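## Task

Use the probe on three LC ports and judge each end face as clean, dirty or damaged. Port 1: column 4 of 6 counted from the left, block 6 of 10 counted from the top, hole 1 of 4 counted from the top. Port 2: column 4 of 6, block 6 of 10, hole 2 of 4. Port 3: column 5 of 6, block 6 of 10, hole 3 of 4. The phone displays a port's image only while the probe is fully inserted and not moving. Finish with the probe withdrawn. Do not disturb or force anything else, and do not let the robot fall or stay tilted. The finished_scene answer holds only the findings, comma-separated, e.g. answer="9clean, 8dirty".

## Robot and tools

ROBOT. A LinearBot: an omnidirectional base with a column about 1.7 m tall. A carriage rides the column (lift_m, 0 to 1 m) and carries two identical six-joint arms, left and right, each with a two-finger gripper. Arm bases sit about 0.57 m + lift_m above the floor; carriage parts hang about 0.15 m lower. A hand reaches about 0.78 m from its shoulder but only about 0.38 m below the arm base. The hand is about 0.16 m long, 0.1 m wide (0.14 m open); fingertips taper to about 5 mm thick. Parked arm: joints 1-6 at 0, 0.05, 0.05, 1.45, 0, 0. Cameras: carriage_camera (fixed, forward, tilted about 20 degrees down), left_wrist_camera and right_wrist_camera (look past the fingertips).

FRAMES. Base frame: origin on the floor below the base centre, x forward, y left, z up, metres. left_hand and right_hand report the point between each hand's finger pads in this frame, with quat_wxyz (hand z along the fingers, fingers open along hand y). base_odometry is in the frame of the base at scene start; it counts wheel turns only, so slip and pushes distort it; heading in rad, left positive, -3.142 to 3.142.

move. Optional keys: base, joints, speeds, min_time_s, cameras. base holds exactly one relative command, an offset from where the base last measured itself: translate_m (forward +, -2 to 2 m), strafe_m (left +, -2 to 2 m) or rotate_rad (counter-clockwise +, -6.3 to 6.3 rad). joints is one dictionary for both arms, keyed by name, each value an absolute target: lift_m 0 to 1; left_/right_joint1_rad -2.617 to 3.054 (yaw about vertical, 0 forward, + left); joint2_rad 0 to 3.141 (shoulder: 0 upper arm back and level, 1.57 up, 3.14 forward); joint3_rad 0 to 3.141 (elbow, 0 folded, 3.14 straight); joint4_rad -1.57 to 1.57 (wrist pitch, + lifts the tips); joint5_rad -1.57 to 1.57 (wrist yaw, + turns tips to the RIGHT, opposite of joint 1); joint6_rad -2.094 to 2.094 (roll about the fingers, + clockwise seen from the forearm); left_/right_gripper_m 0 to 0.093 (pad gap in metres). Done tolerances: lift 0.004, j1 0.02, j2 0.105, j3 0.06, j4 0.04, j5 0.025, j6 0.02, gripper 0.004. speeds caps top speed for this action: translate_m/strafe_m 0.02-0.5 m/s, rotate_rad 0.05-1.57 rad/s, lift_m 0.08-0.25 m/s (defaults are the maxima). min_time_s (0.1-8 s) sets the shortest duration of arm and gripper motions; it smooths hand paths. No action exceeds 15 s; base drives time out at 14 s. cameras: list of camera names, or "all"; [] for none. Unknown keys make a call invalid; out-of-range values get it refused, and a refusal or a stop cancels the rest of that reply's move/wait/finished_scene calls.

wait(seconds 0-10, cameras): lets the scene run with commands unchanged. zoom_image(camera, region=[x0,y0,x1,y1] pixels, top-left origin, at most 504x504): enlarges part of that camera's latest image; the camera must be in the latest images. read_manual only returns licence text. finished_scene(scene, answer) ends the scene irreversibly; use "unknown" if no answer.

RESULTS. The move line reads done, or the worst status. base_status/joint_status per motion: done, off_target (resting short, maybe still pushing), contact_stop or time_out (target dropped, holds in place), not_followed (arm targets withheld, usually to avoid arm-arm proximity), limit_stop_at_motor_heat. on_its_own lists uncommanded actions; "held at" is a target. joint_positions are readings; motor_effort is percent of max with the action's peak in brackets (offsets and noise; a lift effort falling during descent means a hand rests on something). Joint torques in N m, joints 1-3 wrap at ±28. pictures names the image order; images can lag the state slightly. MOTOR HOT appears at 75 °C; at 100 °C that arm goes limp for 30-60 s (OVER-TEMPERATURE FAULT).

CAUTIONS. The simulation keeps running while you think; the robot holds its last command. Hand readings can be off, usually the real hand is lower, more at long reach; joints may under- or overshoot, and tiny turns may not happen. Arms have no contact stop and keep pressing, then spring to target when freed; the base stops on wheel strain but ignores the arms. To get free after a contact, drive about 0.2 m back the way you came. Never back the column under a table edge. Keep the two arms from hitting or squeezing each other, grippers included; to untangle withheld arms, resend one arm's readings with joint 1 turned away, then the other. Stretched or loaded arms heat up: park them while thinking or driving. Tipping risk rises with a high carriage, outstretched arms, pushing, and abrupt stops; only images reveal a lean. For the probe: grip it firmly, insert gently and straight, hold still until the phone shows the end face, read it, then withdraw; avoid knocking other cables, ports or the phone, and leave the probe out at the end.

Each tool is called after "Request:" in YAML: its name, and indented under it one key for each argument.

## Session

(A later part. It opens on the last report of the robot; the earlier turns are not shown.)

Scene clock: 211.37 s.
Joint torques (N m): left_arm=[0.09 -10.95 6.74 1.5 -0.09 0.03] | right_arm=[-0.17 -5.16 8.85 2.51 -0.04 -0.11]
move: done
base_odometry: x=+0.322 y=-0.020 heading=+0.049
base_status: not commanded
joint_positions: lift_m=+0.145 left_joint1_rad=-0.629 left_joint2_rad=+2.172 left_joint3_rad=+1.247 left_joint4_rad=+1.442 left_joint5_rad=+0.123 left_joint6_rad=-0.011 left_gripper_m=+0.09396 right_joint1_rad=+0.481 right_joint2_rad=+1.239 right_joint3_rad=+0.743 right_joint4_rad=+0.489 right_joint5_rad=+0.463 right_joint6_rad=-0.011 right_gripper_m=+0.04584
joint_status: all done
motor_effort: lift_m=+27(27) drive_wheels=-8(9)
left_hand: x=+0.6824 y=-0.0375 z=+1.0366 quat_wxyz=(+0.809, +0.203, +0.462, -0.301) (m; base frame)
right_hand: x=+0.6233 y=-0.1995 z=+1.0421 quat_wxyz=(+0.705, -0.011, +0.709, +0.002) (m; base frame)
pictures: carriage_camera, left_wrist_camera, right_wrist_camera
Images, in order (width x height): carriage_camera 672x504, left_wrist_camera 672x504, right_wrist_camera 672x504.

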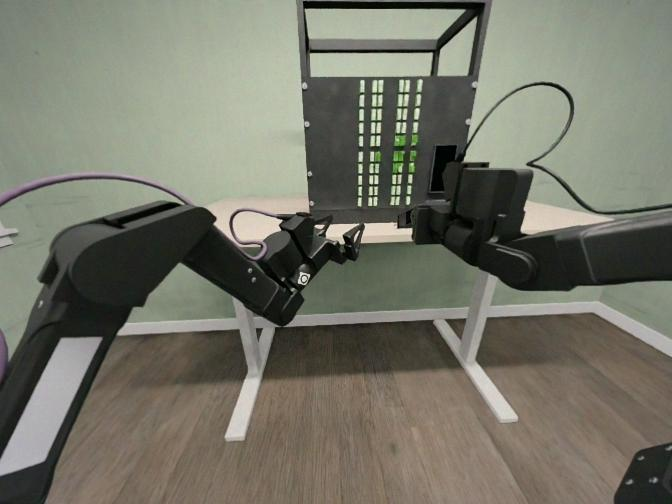

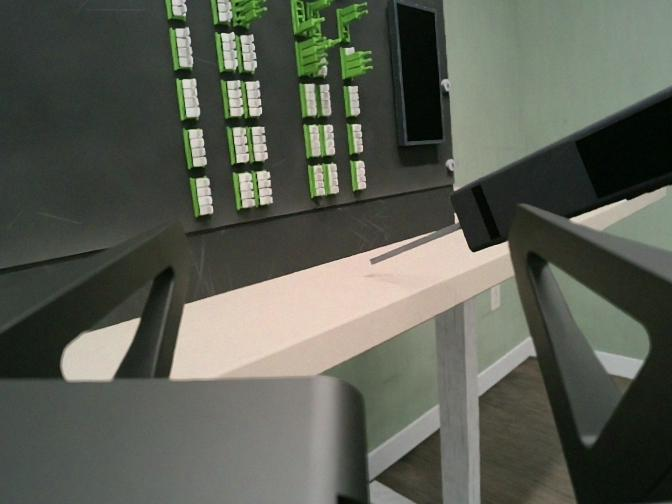

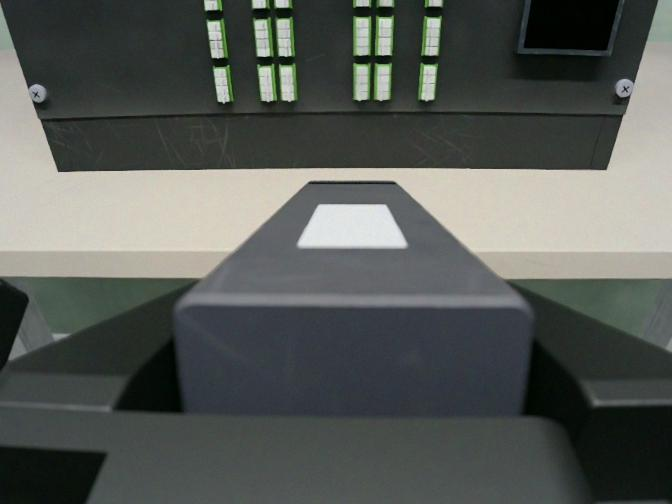

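Request:
move:
  joints: {"lift_m": 0.125}
  speeds: {"lift_m": 0.08}
  cameras: ["left_wrist_camera"]

Request:
zoom_image:
  camera: "left_wrist_camera"
  region: [300, 150, 500, 300]

Scene clock: 217.73 s.
Joint torques (N m): left_arm=[0.09 -11.11 6.8 1.53 -0.1 0.06] | right_arm=[-0.28 -5.23 8.94 2.25 -0.02 -0.13]
move: done
base_odometry: x=+0.322 y=-0.020 heading=+0.049
base_status: not commanded
joint_positions: lift_m=+0.125 left_joint1_rad=-0.629 left_joint2_rad=+2.172 left_joint3_rad=+1.247 left_joint4_rad=+1.441 left_joint5_rad=+0.123 left_joint6_rad=-0.011 left_gripper_m=+0.09396 right_joint1_rad=+0.481 right_joint2_rad=+1.239 right_joint3_rad=+0.743 right_joint4_rad=+0.512 right_joint5_rad=+0.463 right_joint6_rad=-0.011 right_gripper_m=+0.04583
joint_status: all done
motor_effort: lift_m=+27(27) drive_wheels=-8(10)
left_hand: x=+0.6825 y=-0.0376 z=+1.0164 quat_wxyz=(+0.809, +0.203, +0.462, -0.301) (m; base frame)
right_hand: x=+0.6232 y=-0.1995 z=+1.0273 quat_wxyz=(+0.712, -0.008, +0.702, +0.005) (m; base frame)
pictures: left_wrist_camera
Images, in order (width x height): left_wrist_camera 672x504.

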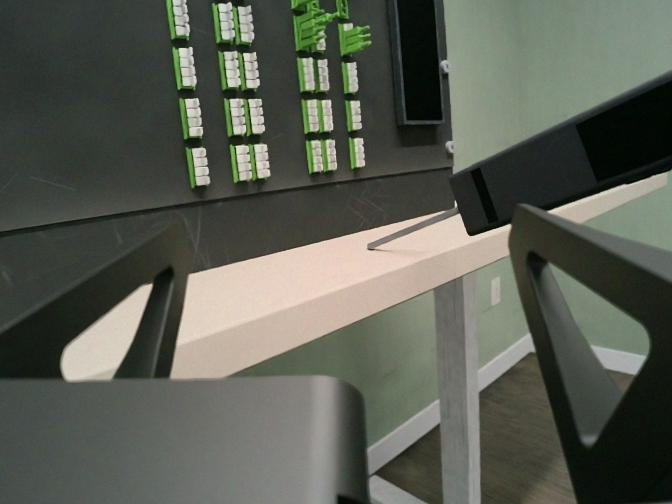

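Scaled by 2.520 from the camera's 672x504 image, which has a finer 960x720 frame.

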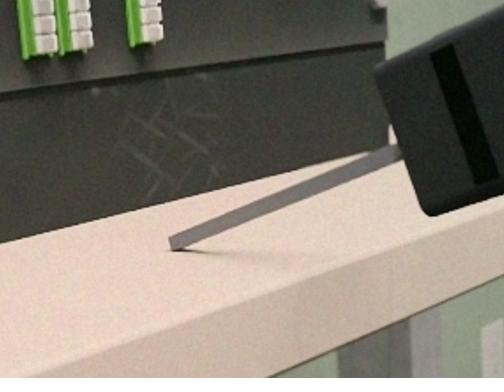

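Request:
move:
  joints: {"lift_m": 0.105}
  speeds: {"lift_m": 0.08}
  cameras: ["left_wrist_camera"]

Request:
zoom_image:
  camera: "left_wrist_camera"
  region: [300, 100, 600, 300]

Scene clock: 224.13 s.
Joint torques (N m): left_arm=[0.1 -11.23 6.65 1.57 -0.13 0.05] | right_arm=[-0.32 -5.12 8.81 1.82 -0.04 -0.11]
move: done
base_odometry: x=+0.322 y=-0.020 heading=+0.049
base_status: not commanded
joint_positions: lift_m=+0.105 left_joint1_rad=-0.629 left_joint2_rad=+2.173 left_joint3_rad=+1.248 left_joint4_rad=+1.441 left_joint5_rad=+0.123 left_joint6_rad=-0.011 left_gripper_m=+0.09396 right_joint1_rad=+0.481 right_joint2_rad=+1.239 right_joint3_rad=+0.743 right_joint4_rad=+0.553 right_joint5_rad=+0.463 right_joint6_rad=-0.011 right_gripper_m=+0.04583
joint_status: all done
motor_effort: lift_m=+27(27) drive_wheels=-8(10)
left_hand: x=+0.6826 y=-0.0377 z=+0.9963 quat_wxyz=(+0.809, +0.203, +0.462, -0.301) (m; base frame)
right_hand: x=+0.6230 y=-0.1999 z=+1.0167 quat_wxyz=(+0.725, -0.001, +0.689, +0.012) (m; base frame)
pictures: left_wrist_camera
Images, in order (width x height): left_wrist_camera 672x504.

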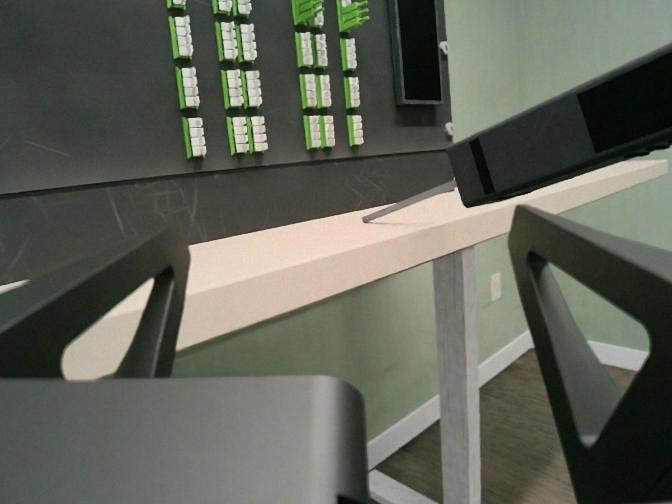

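Scaled by 1.680 from the camera's 672x504 image, which has a finer 960x720 frame.

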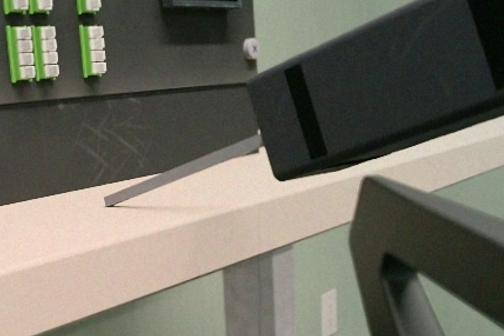

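Request:
move:
  joints: {"lift_m": 0.095, "right_joint4_rad": 0.42}
  speeds: {"lift_m": 0.08}
  min_time_s: 3
  cameras: ["left_wrist_camera","right_wrist_camera"]

Request:
zoom_image:
  camera: "left_wrist_camera"
  region: [300, 100, 600, 300]

Scene clock: 235.40 s.
Joint torques (N m): left_arm=[0.21 -11.06 6.8 1.56 -0.11 0.03] | right_arm=[-0.32 -5.18 8.81 1.32 -0.04 -0.14]
move: off_target
base_odometry: x=+0.322 y=-0.020 heading=+0.049
base_status: not commanded
joint_positions: lift_m=+0.095 left_joint1_rad=-0.629 left_joint2_rad=+2.174 left_joint3_rad=+1.248 left_joint4_rad=+1.440 left_joint5_rad=+0.123 left_joint6_rad=-0.011 left_gripper_m=+0.09396 right_joint1_rad=+0.481 right_joint2_rad=+1.239 right_joint3_rad=+0.743 right_joint4_rad=+0.480 right_joint5_rad=+0.463 right_joint6_rad=-0.010 right_gripper_m=+0.04583
joint_status: right_joint4_rad off_target (ended at +0.480, target +0.420); the others done
motor_effort: lift_m=+27(27) drive_wheels=-9(9)
left_hand: x=+0.6828 y=-0.0378 z=+0.9856 quat_wxyz=(+0.809, +0.204, +0.463, -0.301) (m; base frame)
right_hand: x=+0.6233 y=-0.1997 z=+0.9902 quat_wxyz=(+0.702, -0.012, +0.712, +0.000) (m; base frame)
pictures: left_wrist_camera, right_wrist_camera
Images, in order (width x height): left_wrist_camera 672x504, right_wrist_camera 672x504.

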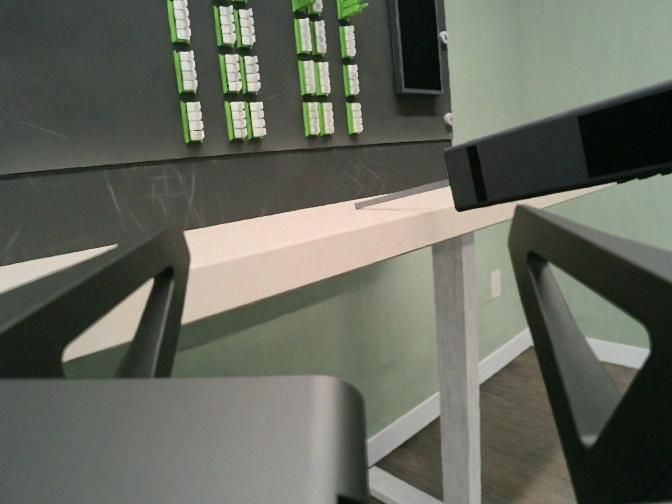

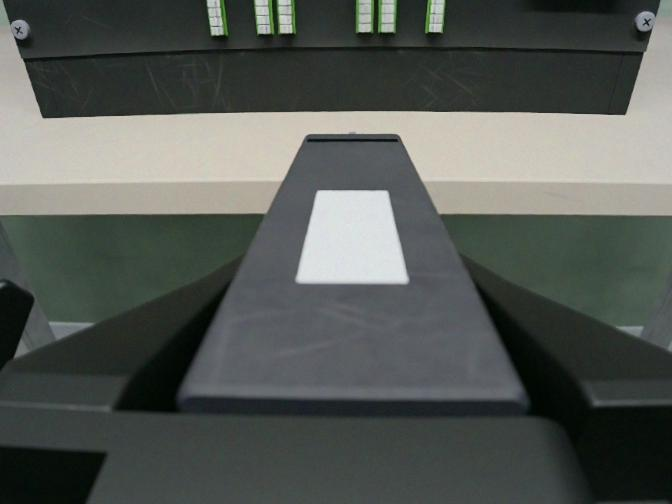

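Scaled by 1.680 from the camera's 672x504 image, which has a finer 960x720 frame.

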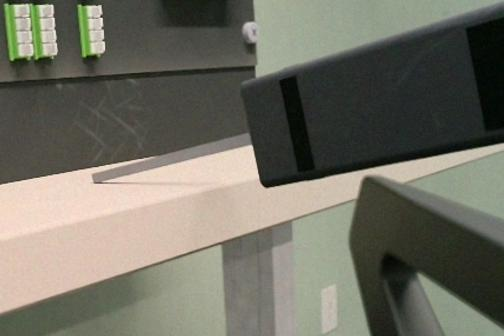

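Request:
move:
  joints: {"lift_m": 0.12, "right_joint4_rad": 0.24}
  speeds: {"lift_m": 0.08}
  min_time_s: 4
  cameras: ["left_wrist_camera","right_wrist_camera"]

Request:
zoom_image:
  camera: "left_wrist_camera"
  region: [300, 100, 600, 300]

Scene clock: 251.87 s.
Joint torques (N m): left_arm=[0.02 -11.19 6.79 1.55 -0.11 0.05] | right_arm=[-0.23 -5.31 8.91 1.33 0.04 -0.11]
move: off_target
base_odometry: x=+0.322 y=-0.020 heading=+0.049
base_status: not commanded
joint_positions: lift_m=+0.120 left_joint1_rad=-0.629 left_joint2_rad=+2.174 left_joint3_rad=+1.248 left_joint4_rad=+1.442 left_joint5_rad=+0.123 left_joint6_rad=-0.011 left_gripper_m=+0.09396 right_joint1_rad=+0.481 right_joint2_rad=+1.239 right_joint3_rad=+0.743 right_joint4_rad=+0.296 right_joint5_rad=+0.462 right_joint6_rad=-0.010 right_gripper_m=+0.04583
joint_status: right_joint4_rad off_target (ended at +0.296, target +0.240); the others done
motor_effort: lift_m=+27(32) drive_wheels=-9(9)
left_hand: x=+0.6827 y=-0.0377 z=+1.0106 quat_wxyz=(+0.809, +0.204, +0.463, -0.301) (m; base frame)
right_hand: x=+0.6193 y=-0.2016 z=+0.9734 quat_wxyz=(+0.641, -0.042, +0.766, -0.029) (m; base frame)
pictures: left_wrist_camera, right_wrist_camera
Images, in order (width x height): left_wrist_camera 672x504, right_wrist_camera 672x504.

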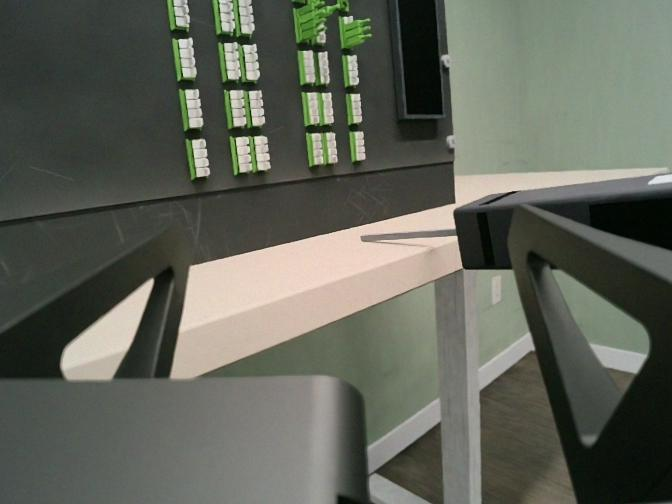

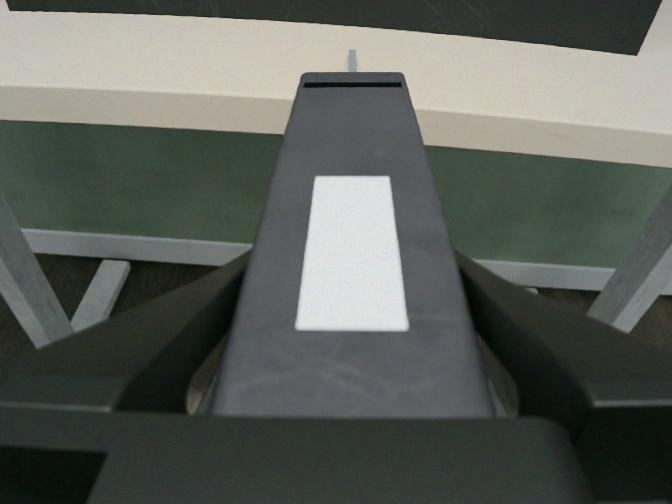

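Scaled by 1.680 from the camera's 672x504 image, which has a finer 960x720 frame.

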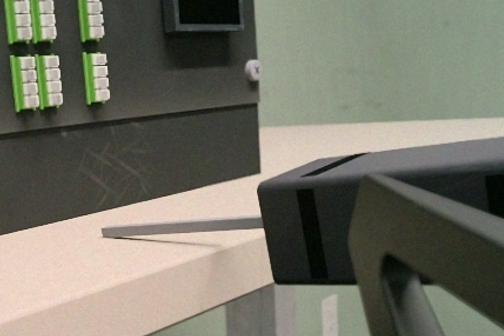

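Request:
move:
  joints: {"lift_m": 0.291}
  speeds: {"lift_m": 0.12}
  cameras: []

Request:
move:
  joints: {"right_joint4_rad": 0.444}
  min_time_s: 1.5

Request:
zoom_image:
  camera: "right_wrist_camera"
  region: [240, 0, 480, 110]

Request:
zoom_image:
  camera: "left_wrist_camera"
  region: [250, 80, 500, 280]

Scene clock: 284.77 s.
Joint torques (N m): left_arm=[0.02 -11.32 6.52 1.52 -0.13 0.06] | right_arm=[-0.23 -5.22 8.81 2.41 0.11 -0.13]
move: done
base_odometry: x=+0.322 y=-0.020 heading=+0.049
base_status: not commanded
joint_positions: lift_m=+0.291 left_joint1_rad=-0.629 left_joint2_rad=+2.175 left_joint3_rad=+1.248 left_joint4_rad=+1.444 left_joint5_rad=+0.123 left_joint6_rad=-0.011 left_gripper_m=+0.09396 right_joint1_rad=+0.481 right_joint2_rad=+1.239 right_joint3_rad=+0.743 right_joint4_rad=+0.196 right_joint5_rad=+0.460 right_joint6_rad=-0.010 right_gripper_m=+0.04583
joint_status: all done
motor_effort: lift_m=+28(32) drive_wheels=-9(9)
left_hand: x=+0.6827 y=-0.0377 z=+1.1817 quat_wxyz=(+0.809, +0.203, +0.462, -0.301) (m; base frame)
right_hand: x=+0.6143 y=-0.2040 z=+1.1222 quat_wxyz=(+0.605, -0.059, +0.793, -0.044) (m; base frame)
pictures: none
No camera images: "cameras" was empty.

Scene clock: 286.57 s.
Joint torques (N m): left_arm=[0.09 -11.26 6.71 1.55 -0.09 0.08] | right_arm=[-0.09 -5.29 8.83 2.59 0.06 -0.1]
move: off_target
base_odometry: x=+0.322 y=-0.020 heading=+0.049
base_status: not commanded
joint_positions: lift_m=+0.291 left_joint1_rad=-0.629 left_joint2_rad=+2.175 left_joint3_rad=+1.248 left_joint4_rad=+1.444 left_joint5_rad=+0.123 left_joint6_rad=-0.011 left_gripper_m=+0.09396 right_joint1_rad=+0.481 right_joint2_rad=+1.239 right_joint3_rad=+0.743 right_joint4_rad=+0.381 right_joint5_rad=+0.460 right_joint6_rad=-0.010 right_gripper_m=+0.04583
joint_status: right_joint4_rad off_target (ended at +0.381, target +0.444)
motor_effort: lift_m=+28(28) drive_wheels=-9(9)
left_hand: x=+0.6827 y=-0.0377 z=+1.1817 quat_wxyz=(+0.809, +0.203, +0.462, -0.301) (m; base frame)
right_hand: x=+0.6220 y=-0.2000 z=+1.1635 quat_wxyz=(+0.670, -0.029, +0.742, -0.015) (m; base frame)
pictures: carriage_camera, left_wrist_camera, right_wrist_camera
Images, in order (width x height): carriage_camera 672x504, left_wrist_camera 672x504, right_wrist_camera 672x504.

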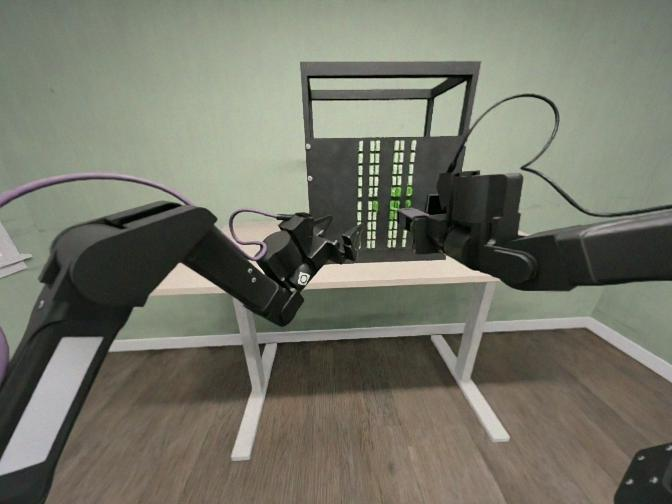

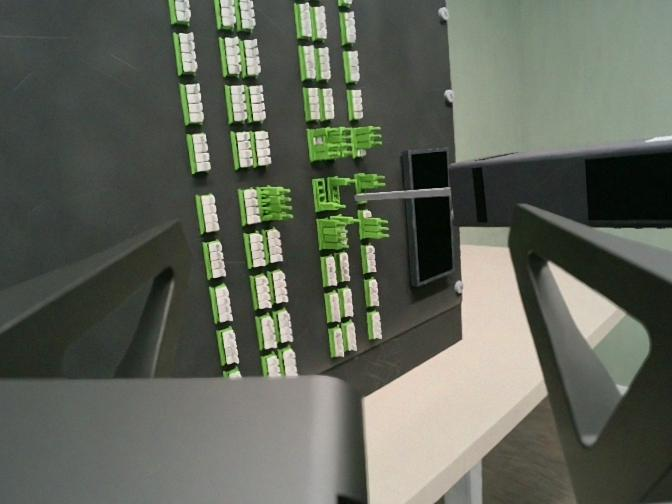

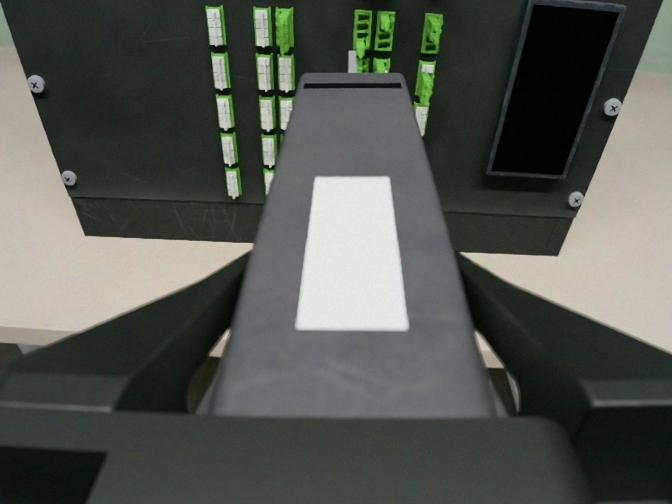

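Scaled by 2.100 from the camera's 672x504 image, which has a finer 960x720 frame.

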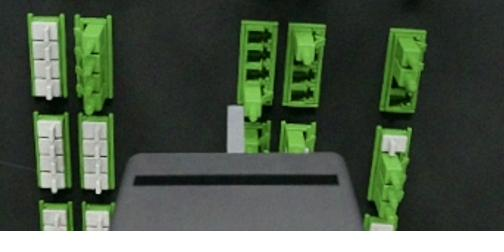

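Scaled by 2.016 from the camera's 672x504 image, which has a finer 960x720 frame.

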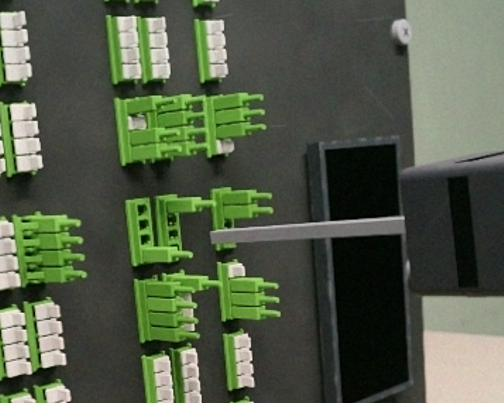

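Request:
move:
  joints: {"right_joint4_rad": 0.356, "lift_m": 0.309}
  speeds: {"lift_m": 0.08}
  min_time_s: 1.5
  cameras: ["left_wrist_camera","right_wrist_camera"]

Request:
zoom_image:
  camera: "left_wrist_camera"
  region: [250, 80, 500, 280]

Scene clock: 358.70 s.
Joint torques (N m): left_arm=[0.13 -11.22 6.82 1.58 -0.11 0.09] | right_arm=[-0.2 -5.22 9.03 2.4 0.08 -0.11]
move: off_target
base_odometry: x=+0.322 y=-0.020 heading=+0.049
base_status: not commanded
joint_positions: lift_m=+0.309 left_joint1_rad=-0.629 left_joint2_rad=+2.175 left_joint3_rad=+1.248 left_joint4_rad=+1.442 left_joint5_rad=+0.123 left_joint6_rad=-0.011 left_gripper_m=+0.09396 right_joint1_rad=+0.481 right_joint2_rad=+1.239 right_joint3_rad=+0.742 right_joint4_rad=+0.312 right_joint5_rad=+0.460 right_joint6_rad=-0.010 right_gripper_m=+0.04583
joint_status: right_joint4_rad off_target (ended at +0.312, target +0.356); the others done
motor_effort: lift_m=+28(33) drive_wheels=-9(9)
left_hand: x=+0.6828 y=-0.0378 z=+1.1993 quat_wxyz=(+0.809, +0.204, +0.463, -0.301) (m; base frame)
right_hand: x=+0.6198 y=-0.2011 z=+1.1652 quat_wxyz=(+0.646, -0.041, +0.762, -0.026) (m; base frame)
pictures: left_wrist_camera, right_wrist_camera
Images, in order (width x height): left_wrist_camera 672x504, right_wrist_camera 672x504.

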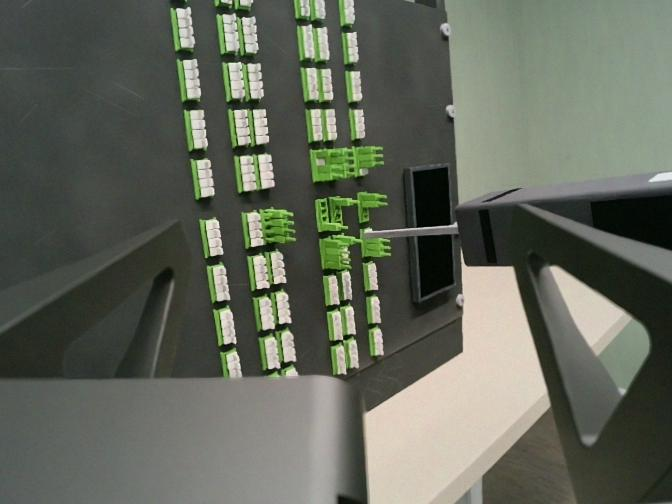

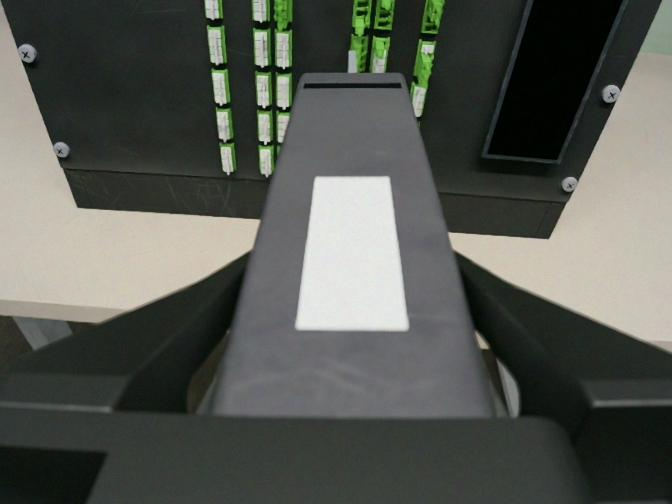

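Scaled by 2.016 from the camera's 672x504 image, which has a finer 960x720 frame.

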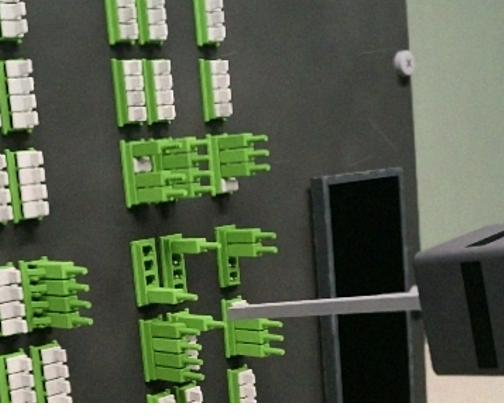

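Request:
move:
  joints: {"right_joint4_rad": 0.444, "lift_m": 0.294, "right_joint6_rad": 0.045}
  speeds: {"lift_m": 0.08}
  min_time_s: 1.5
  cameras: ["left_wrist_camera","right_wrist_camera"]

Request:
zoom_image:
  camera: "left_wrist_camera"
  region: [290, 120, 480, 260]

Request:
zoom_image:
  camera: "right_wrist_camera"
  region: [280, 0, 440, 110]

Scene clock: 436.63 s.
Joint torques (N m): left_arm=[-0.12 -11.34 6.69 1.56 -0.12 0.07] | right_arm=[-0.25 -5.31 9.09 2.64 0.09 -0.1]
move: off_target
base_odometry: x=+0.322 y=-0.020 heading=+0.049
base_status: not commanded
joint_positions: lift_m=+0.294 left_joint1_rad=-0.629 left_joint2_rad=+2.175 left_joint3_rad=+1.248 left_joint4_rad=+1.442 left_joint5_rad=+0.123 left_joint6_rad=-0.010 left_gripper_m=+0.09396 right_joint1_rad=+0.481 right_joint2_rad=+1.239 right_joint3_rad=+0.742 right_joint4_rad=+0.382 right_joint5_rad=+0.460 right_joint6_rad=+0.034 right_gripper_m=+0.04583
joint_status: right_joint4_rad off_target (ended at +0.382, target +0.444); the others done
motor_effort: lift_m=+27(27) drive_wheels=-9(9)
left_hand: x=+0.6828 y=-0.0378 z=+1.1846 quat_wxyz=(+0.809, +0.204, +0.463, -0.300) (m; base frame)
right_hand: x=+0.6219 y=-0.2000 z=+1.1660 quat_wxyz=(+0.670, -0.013, +0.742, +0.000) (m; base frame)
pictures: left_wrist_camera, right_wrist_camera
Images, in order (width x height): left_wrist_camera 672x504, right_wrist_camera 672x504.

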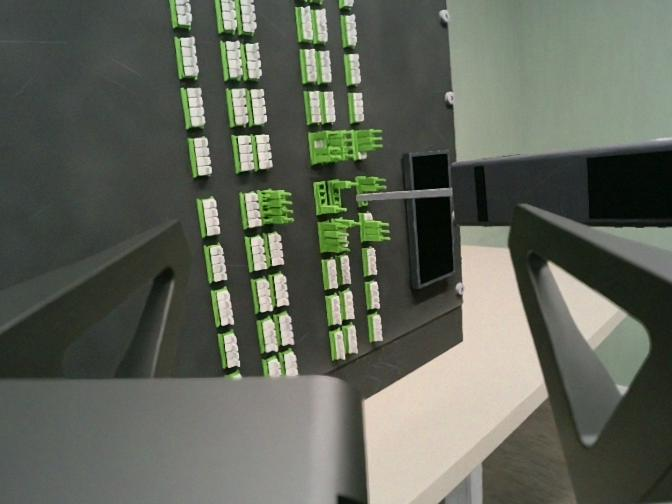

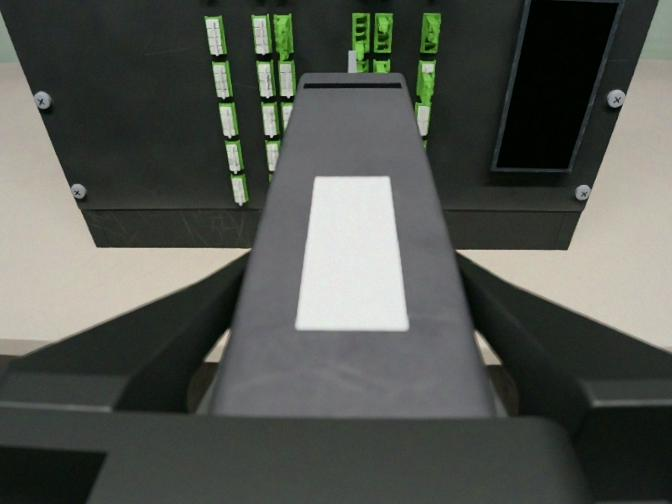

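Scaled by 2.653 from the camera's 672x504 image, which has a finer 960x720 frame.

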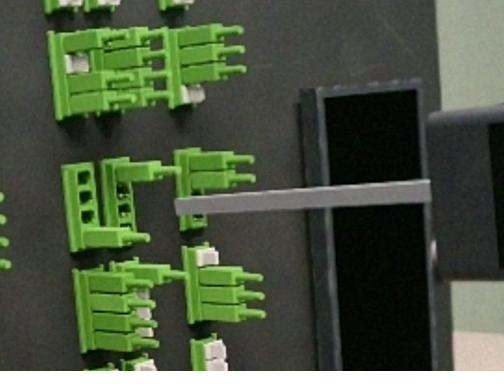

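Scaled by 3.150 from the camera's 672x504 image, which has a finer 960x720 frame.

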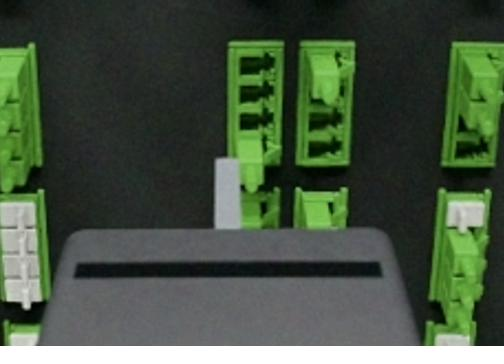

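Request:
move:
  joints: {"right_joint1_rad": 0.463}
  base: {"translate_m": 0.03}
  speeds: {"translate_m": 0.04}
  min_time_s: 1
  cameras: ["left_wrist_camera","right_wrist_camera"]

Request:
zoom_image:
  camera: "left_wrist_camera"
  region: [290, 120, 480, 260]

Request:
zoom_image:
  camera: "right_wrist_camera"
  region: [280, 0, 440, 110]

Scene clock: 461.80 s.
Joint torques (N m): left_arm=[0.17 -11.22 6.75 1.57 -0.11 0.03] | right_arm=[-0.23 -5.26 9.1 2.55 0.1 -0.12]
move: done
base_odometry: x=+0.352 y=-0.019 heading=+0.048
base_status: done
joint_positions: lift_m=+0.294 left_joint1_rad=-0.629 left_joint2_rad=+2.175 left_joint3_rad=+1.248 left_joint4_rad=+1.442 left_joint5_rad=+0.123 left_joint6_rad=-0.010 left_gripper_m=+0.09396 right_joint1_rad=+0.469 right_joint2_rad=+1.239 right_joint3_rad=+0.742 right_joint4_rad=+0.387 right_joint5_rad=+0.459 right_joint6_rad=+0.035 right_gripper_m=+0.04583
joint_status: all done
motor_effort: lift_m=+27(27) drive_wheels=+11(14)
left_hand: x=+0.6828 y=-0.0378 z=+1.1847 quat_wxyz=(+0.809, +0.204, +0.462, -0.300) (m; base frame)
right_hand: x=+0.6234 y=-0.2043 z=+1.1671 quat_wxyz=(+0.671, -0.008, +0.741, -0.002) (m; base frame)
pictures: left_wrist_camera, right_wrist_camera
Images, in order (width x height): left_wrist_camera 672x504, right_wrist_camera 672x504.

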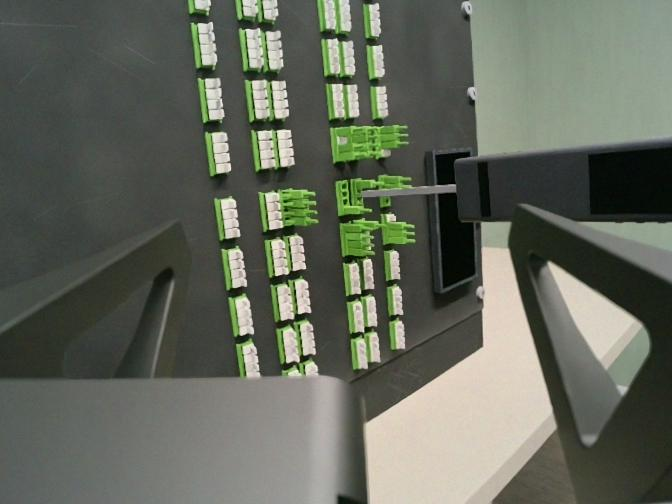

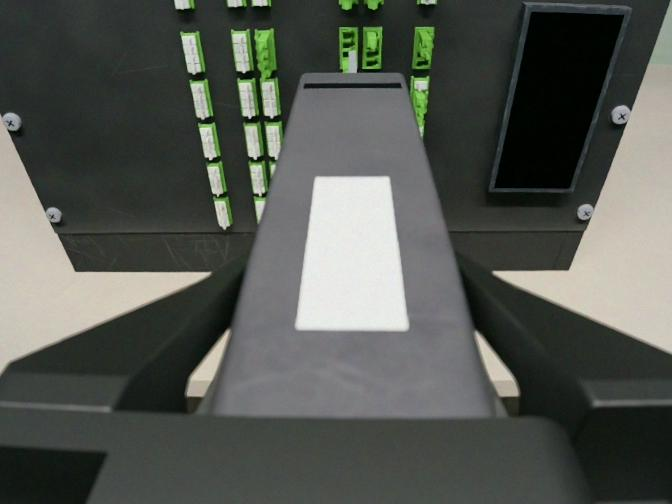

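Scaled by 2.653 from the camera's 672x504 image, which has a finer 960x720 frame.

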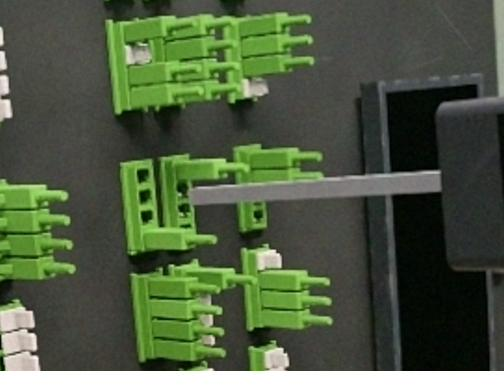

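Scaled by 3.150 from the camera's 672x504 image, which has a finer 960x720 frame.

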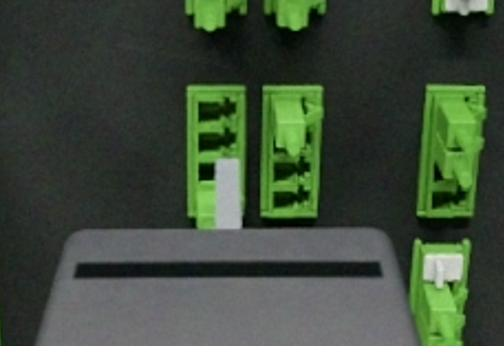

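Request:
move:
  base: {"strafe_m": 0.002}
  speeds: {"strafe_m": 0.02}
  cameras: []

Request:
move:
  base: {"translate_m": 0.015}
  speeds: {"translate_m": 0.02}
  cameras: ["left_wrist_camera","right_wrist_camera"]

Request:
zoom_image:
  camera: "left_wrist_camera"
  region: [320, 140, 420, 240]

Request:
zoom_image:
  camera: "right_wrist_camera"
  region: [310, 0, 410, 90]

Scene clock: 475.57 s.
Joint torques (N m): left_arm=[0.08 -11.23 6.63 1.58 -0.12 0.03] | right_arm=[0.08 -5.26 9.16 2.57 0.09 -0.15]
move: done
base_odometry: x=+0.352 y=-0.018 heading=+0.047
base_status: done
joint_positions: lift_m=+0.294 left_joint1_rad=-0.630 left_joint2_rad=+2.175 left_joint3_rad=+1.248 left_joint4_rad=+1.442 left_joint5_rad=+0.123 left_joint6_rad=-0.010 left_gripper_m=+0.09396 right_joint1_rad=+0.465 right_joint2_rad=+1.239 right_joint3_rad=+0.742 right_joint4_rad=+0.387 right_joint5_rad=+0.457 right_joint6_rad=+0.036 right_gripper_m=+0.04583
joint_status: not commanded
motor_effort: lift_m=+27(27) drive_wheels=-7(13)
left_hand: x=+0.6826 y=-0.0379 z=+1.1847 quat_wxyz=(+0.809, +0.204, +0.462, -0.301) (m; base frame)
right_hand: x=+0.6238 y=-0.2055 z=+1.1672 quat_wxyz=(+0.671, -0.007, +0.741, -0.002) (m; base frame)
pictures: none
No camera images: "cameras" was empty.

Scene clock: 476.80 s.
Joint torques (N m): left_arm=[0.08 -11.45 6.69 1.56 -0.1 0.04] | right_arm=[0.13 -5.18 9.05 2.48 0.11 -0.14]
move: done
base_odometry: x=+0.367 y=-0.017 heading=+0.046
base_status: done
joint_positions: lift_m=+0.294 left_joint1_rad=-0.630 left_joint2_rad=+2.175 left_joint3_rad=+1.248 left_joint4_rad=+1.442 left_joint5_rad=+0.123 left_joint6_rad=-0.010 left_gripper_m=+0.09396 right_joint1_rad=+0.465 right_joint2_rad=+1.239 right_joint3_rad=+0.742 right_joint4_rad=+0.390 right_joint5_rad=+0.457 right_joint6_rad=+0.036 right_gripper_m=+0.04583
joint_status: not commanded
motor_effort: lift_m=+27(27) drive_wheels=+11(18)
left_hand: x=+0.6827 y=-0.0380 z=+1.1846 quat_wxyz=(+0.809, +0.204, +0.463, -0.301) (m; base frame)
right_hand: x=+0.6239 y=-0.2055 z=+1.1678 quat_wxyz=(+0.672, -0.007, +0.740, -0.002) (m; base frame)
pictures: left_wrist_camera, right_wrist_camera
Images, in order (width x height): left_wrist_camera 672x504, right_wrist_camera 672x504.

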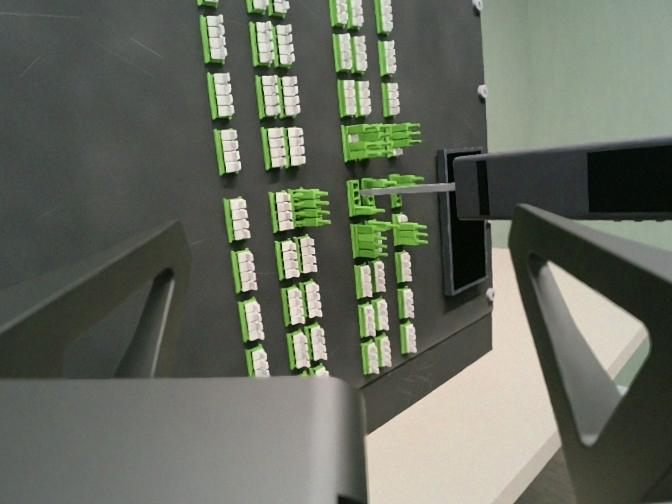

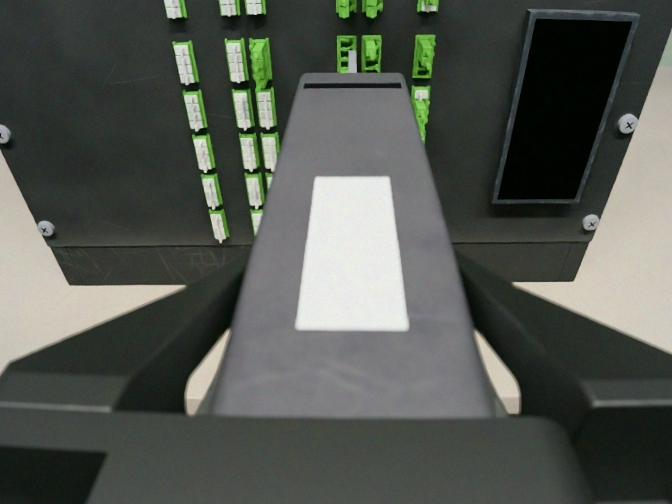

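Scaled by 5.040 from the camera's 672x504 image, which has a finer 960x720 frame.

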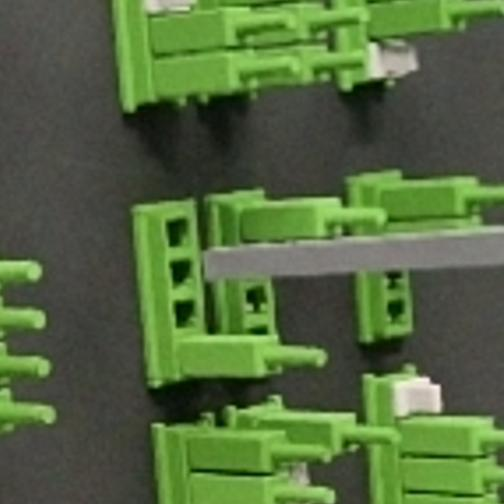

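Scaled by 5.040 from the camera's 672x504 image, which has a finer 960x720 frame.

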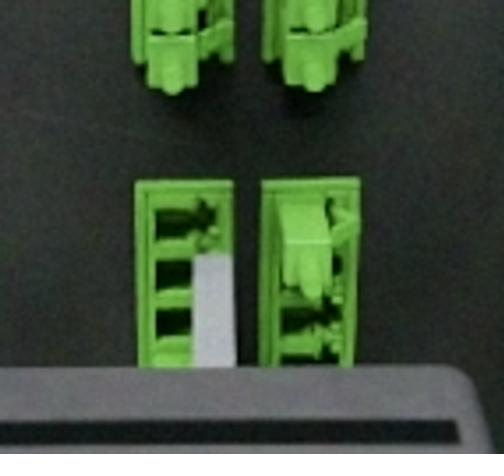

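Request:
move:
  joints: {"right_joint1_rad": 0.480}
  min_time_s: 1
  cameras: ["left_wrist_camera","right_wrist_camera"]

Request:
zoom_image:
  camera: "right_wrist_camera"
  region: [310, 0, 410, 90]

Request:
zoom_image:
  camera: "left_wrist_camera"
  region: [320, 140, 420, 240]

Scene clock: 494.77 s.
Joint torques (N m): left_arm=[-0.02 -11.43 6.74 1.54 -0.11 0.06] | right_arm=[0.83 -5.34 9.07 2.45 0.11 -0.11]
move: done
base_odometry: x=+0.367 y=-0.017 heading=+0.046
base_status: not commanded
joint_positions: lift_m=+0.294 left_joint1_rad=-0.630 left_joint2_rad=+2.175 left_joint3_rad=+1.248 left_joint4_rad=+1.442 left_joint5_rad=+0.123 left_joint6_rad=-0.010 left_gripper_m=+0.09396 right_joint1_rad=+0.473 right_joint2_rad=+1.239 right_joint3_rad=+0.742 right_joint4_rad=+0.390 right_joint5_rad=+0.457 right_joint6_rad=+0.036 right_gripper_m=+0.04583
joint_status: all done
motor_effort: lift_m=+27(27) drive_wheels=+11(11)
left_hand: x=+0.6827 y=-0.0380 z=+1.1846 quat_wxyz=(+0.809, +0.204, +0.463, -0.301) (m; base frame)
right_hand: x=+0.6230 y=-0.2025 z=+1.1678 quat_wxyz=(+0.672, -0.009, +0.740, +0.001) (m; base frame)
pictures: left_wrist_camera, right_wrist_camera
Images, in order (width x height): left_wrist_camera 672x504, right_wrist_camera 672x504.

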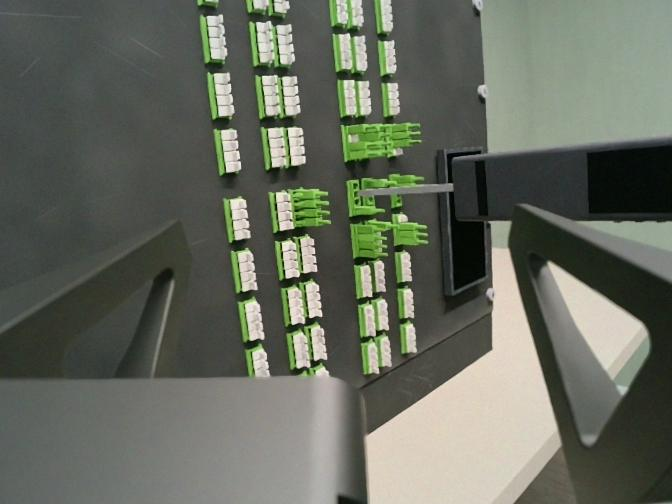

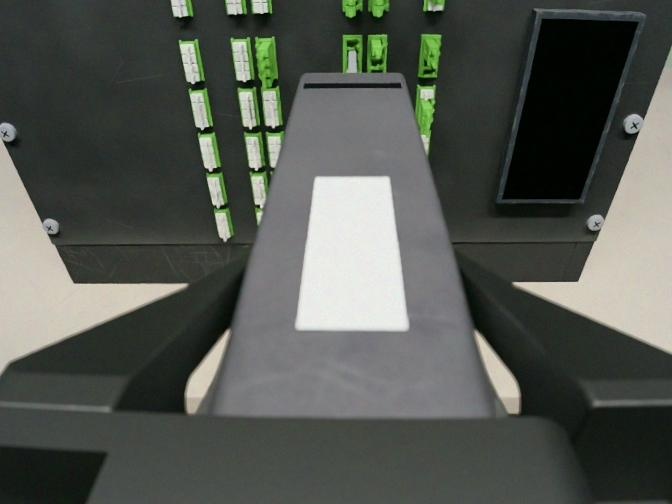

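Scaled by 5.040 from the camera's 672x504 image, which has a finer 960x720 frame.

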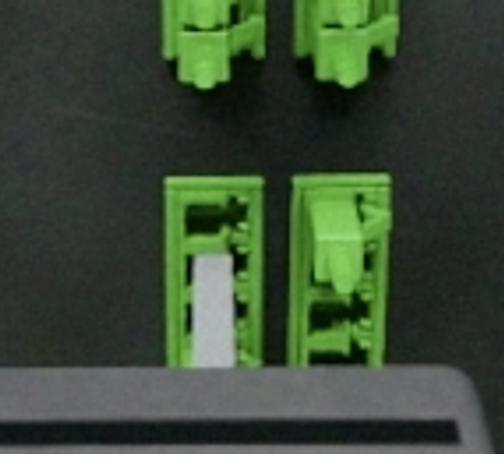

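Scaled by 5.040 from the camera's 672x504 image, which has a finer 960x720 frame.

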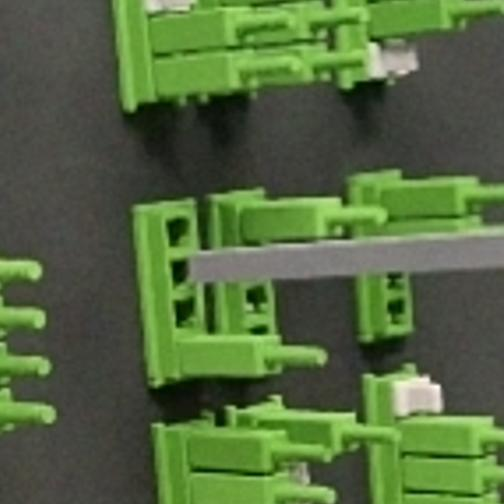

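Request:
move:
  base: {"translate_m": 0.002}
  speeds: {"translate_m": 0.02}
  cameras: ["left_wrist_camera","right_wrist_camera"]

Request:
zoom_image:
  camera: "right_wrist_camera"
  region: [320, 0, 400, 80]

Request:
zoom_image:
  camera: "left_wrist_camera"
  region: [330, 160, 390, 220]

Scene clock: 513.97 s.
Joint torques (N m): left_arm=[0.03 -11.43 6.82 1.56 -0.12 0.08] | right_arm=[0.76 -5.41 9.14 2.53 0.11 -0.11]
move: done
base_odometry: x=+0.369 y=-0.017 heading=+0.045
base_status: done
joint_positions: lift_m=+0.294 left_joint1_rad=-0.630 left_joint2_rad=+2.175 left_joint3_rad=+1.248 left_joint4_rad=+1.441 left_joint5_rad=+0.123 left_joint6_rad=-0.010 left_gripper_m=+0.09396 right_joint1_rad=+0.475 right_joint2_rad=+1.240 right_joint3_rad=+0.742 right_joint4_rad=+0.390 right_joint5_rad=+0.456 right_joint6_rad=+0.036 right_gripper_m=+0.04583
joint_status: not commanded
motor_effort: lift_m=+27(27) drive_wheels=+9(16)
left_hand: x=+0.6828 y=-0.0380 z=+1.1844 quat_wxyz=(+0.809, +0.204, +0.463, -0.301) (m; base frame)
right_hand: x=+0.6230 y=-0.2015 z=+1.1675 quat_wxyz=(+0.672, -0.010, +0.740, +0.001) (m; base frame)
pictures: left_wrist_camera, right_wrist_camera
Images, in order (width x height): left_wrist_camera 672x504, right_wrist_camera 672x504.

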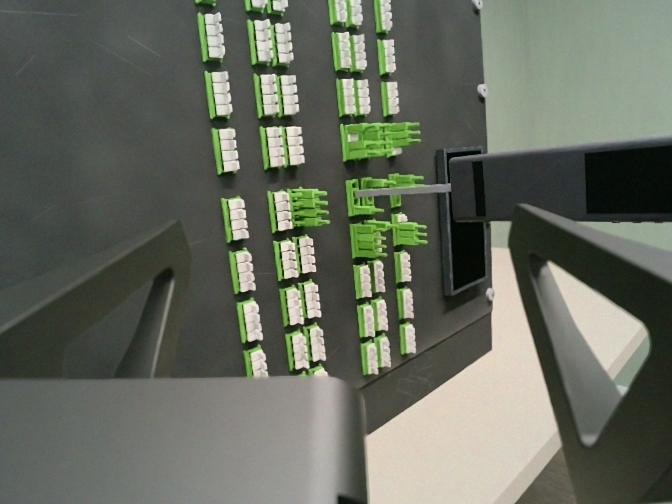

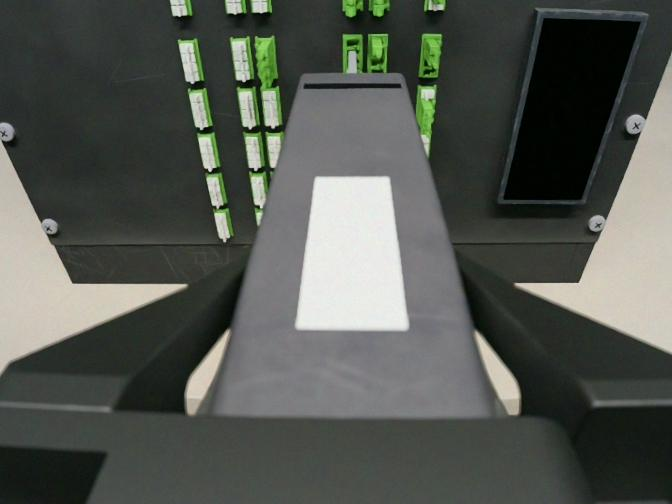

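Scaled by 6.300 from the camera's 672x504 image, which has a finer 960x720 frame.

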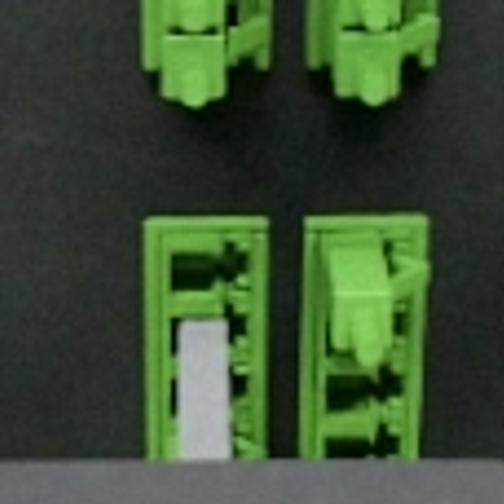

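Scaled by 8.400 from the camera's 672x504 image, which has a finer 960x720 frame.

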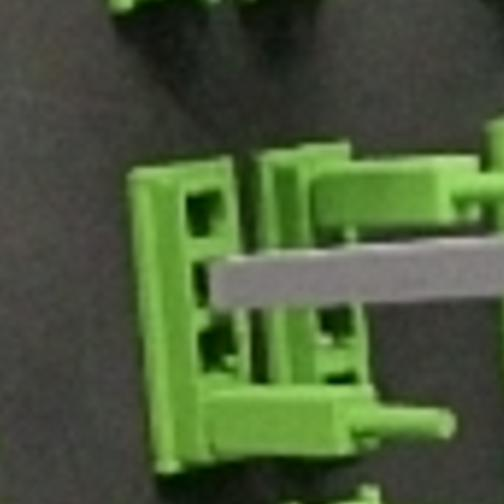

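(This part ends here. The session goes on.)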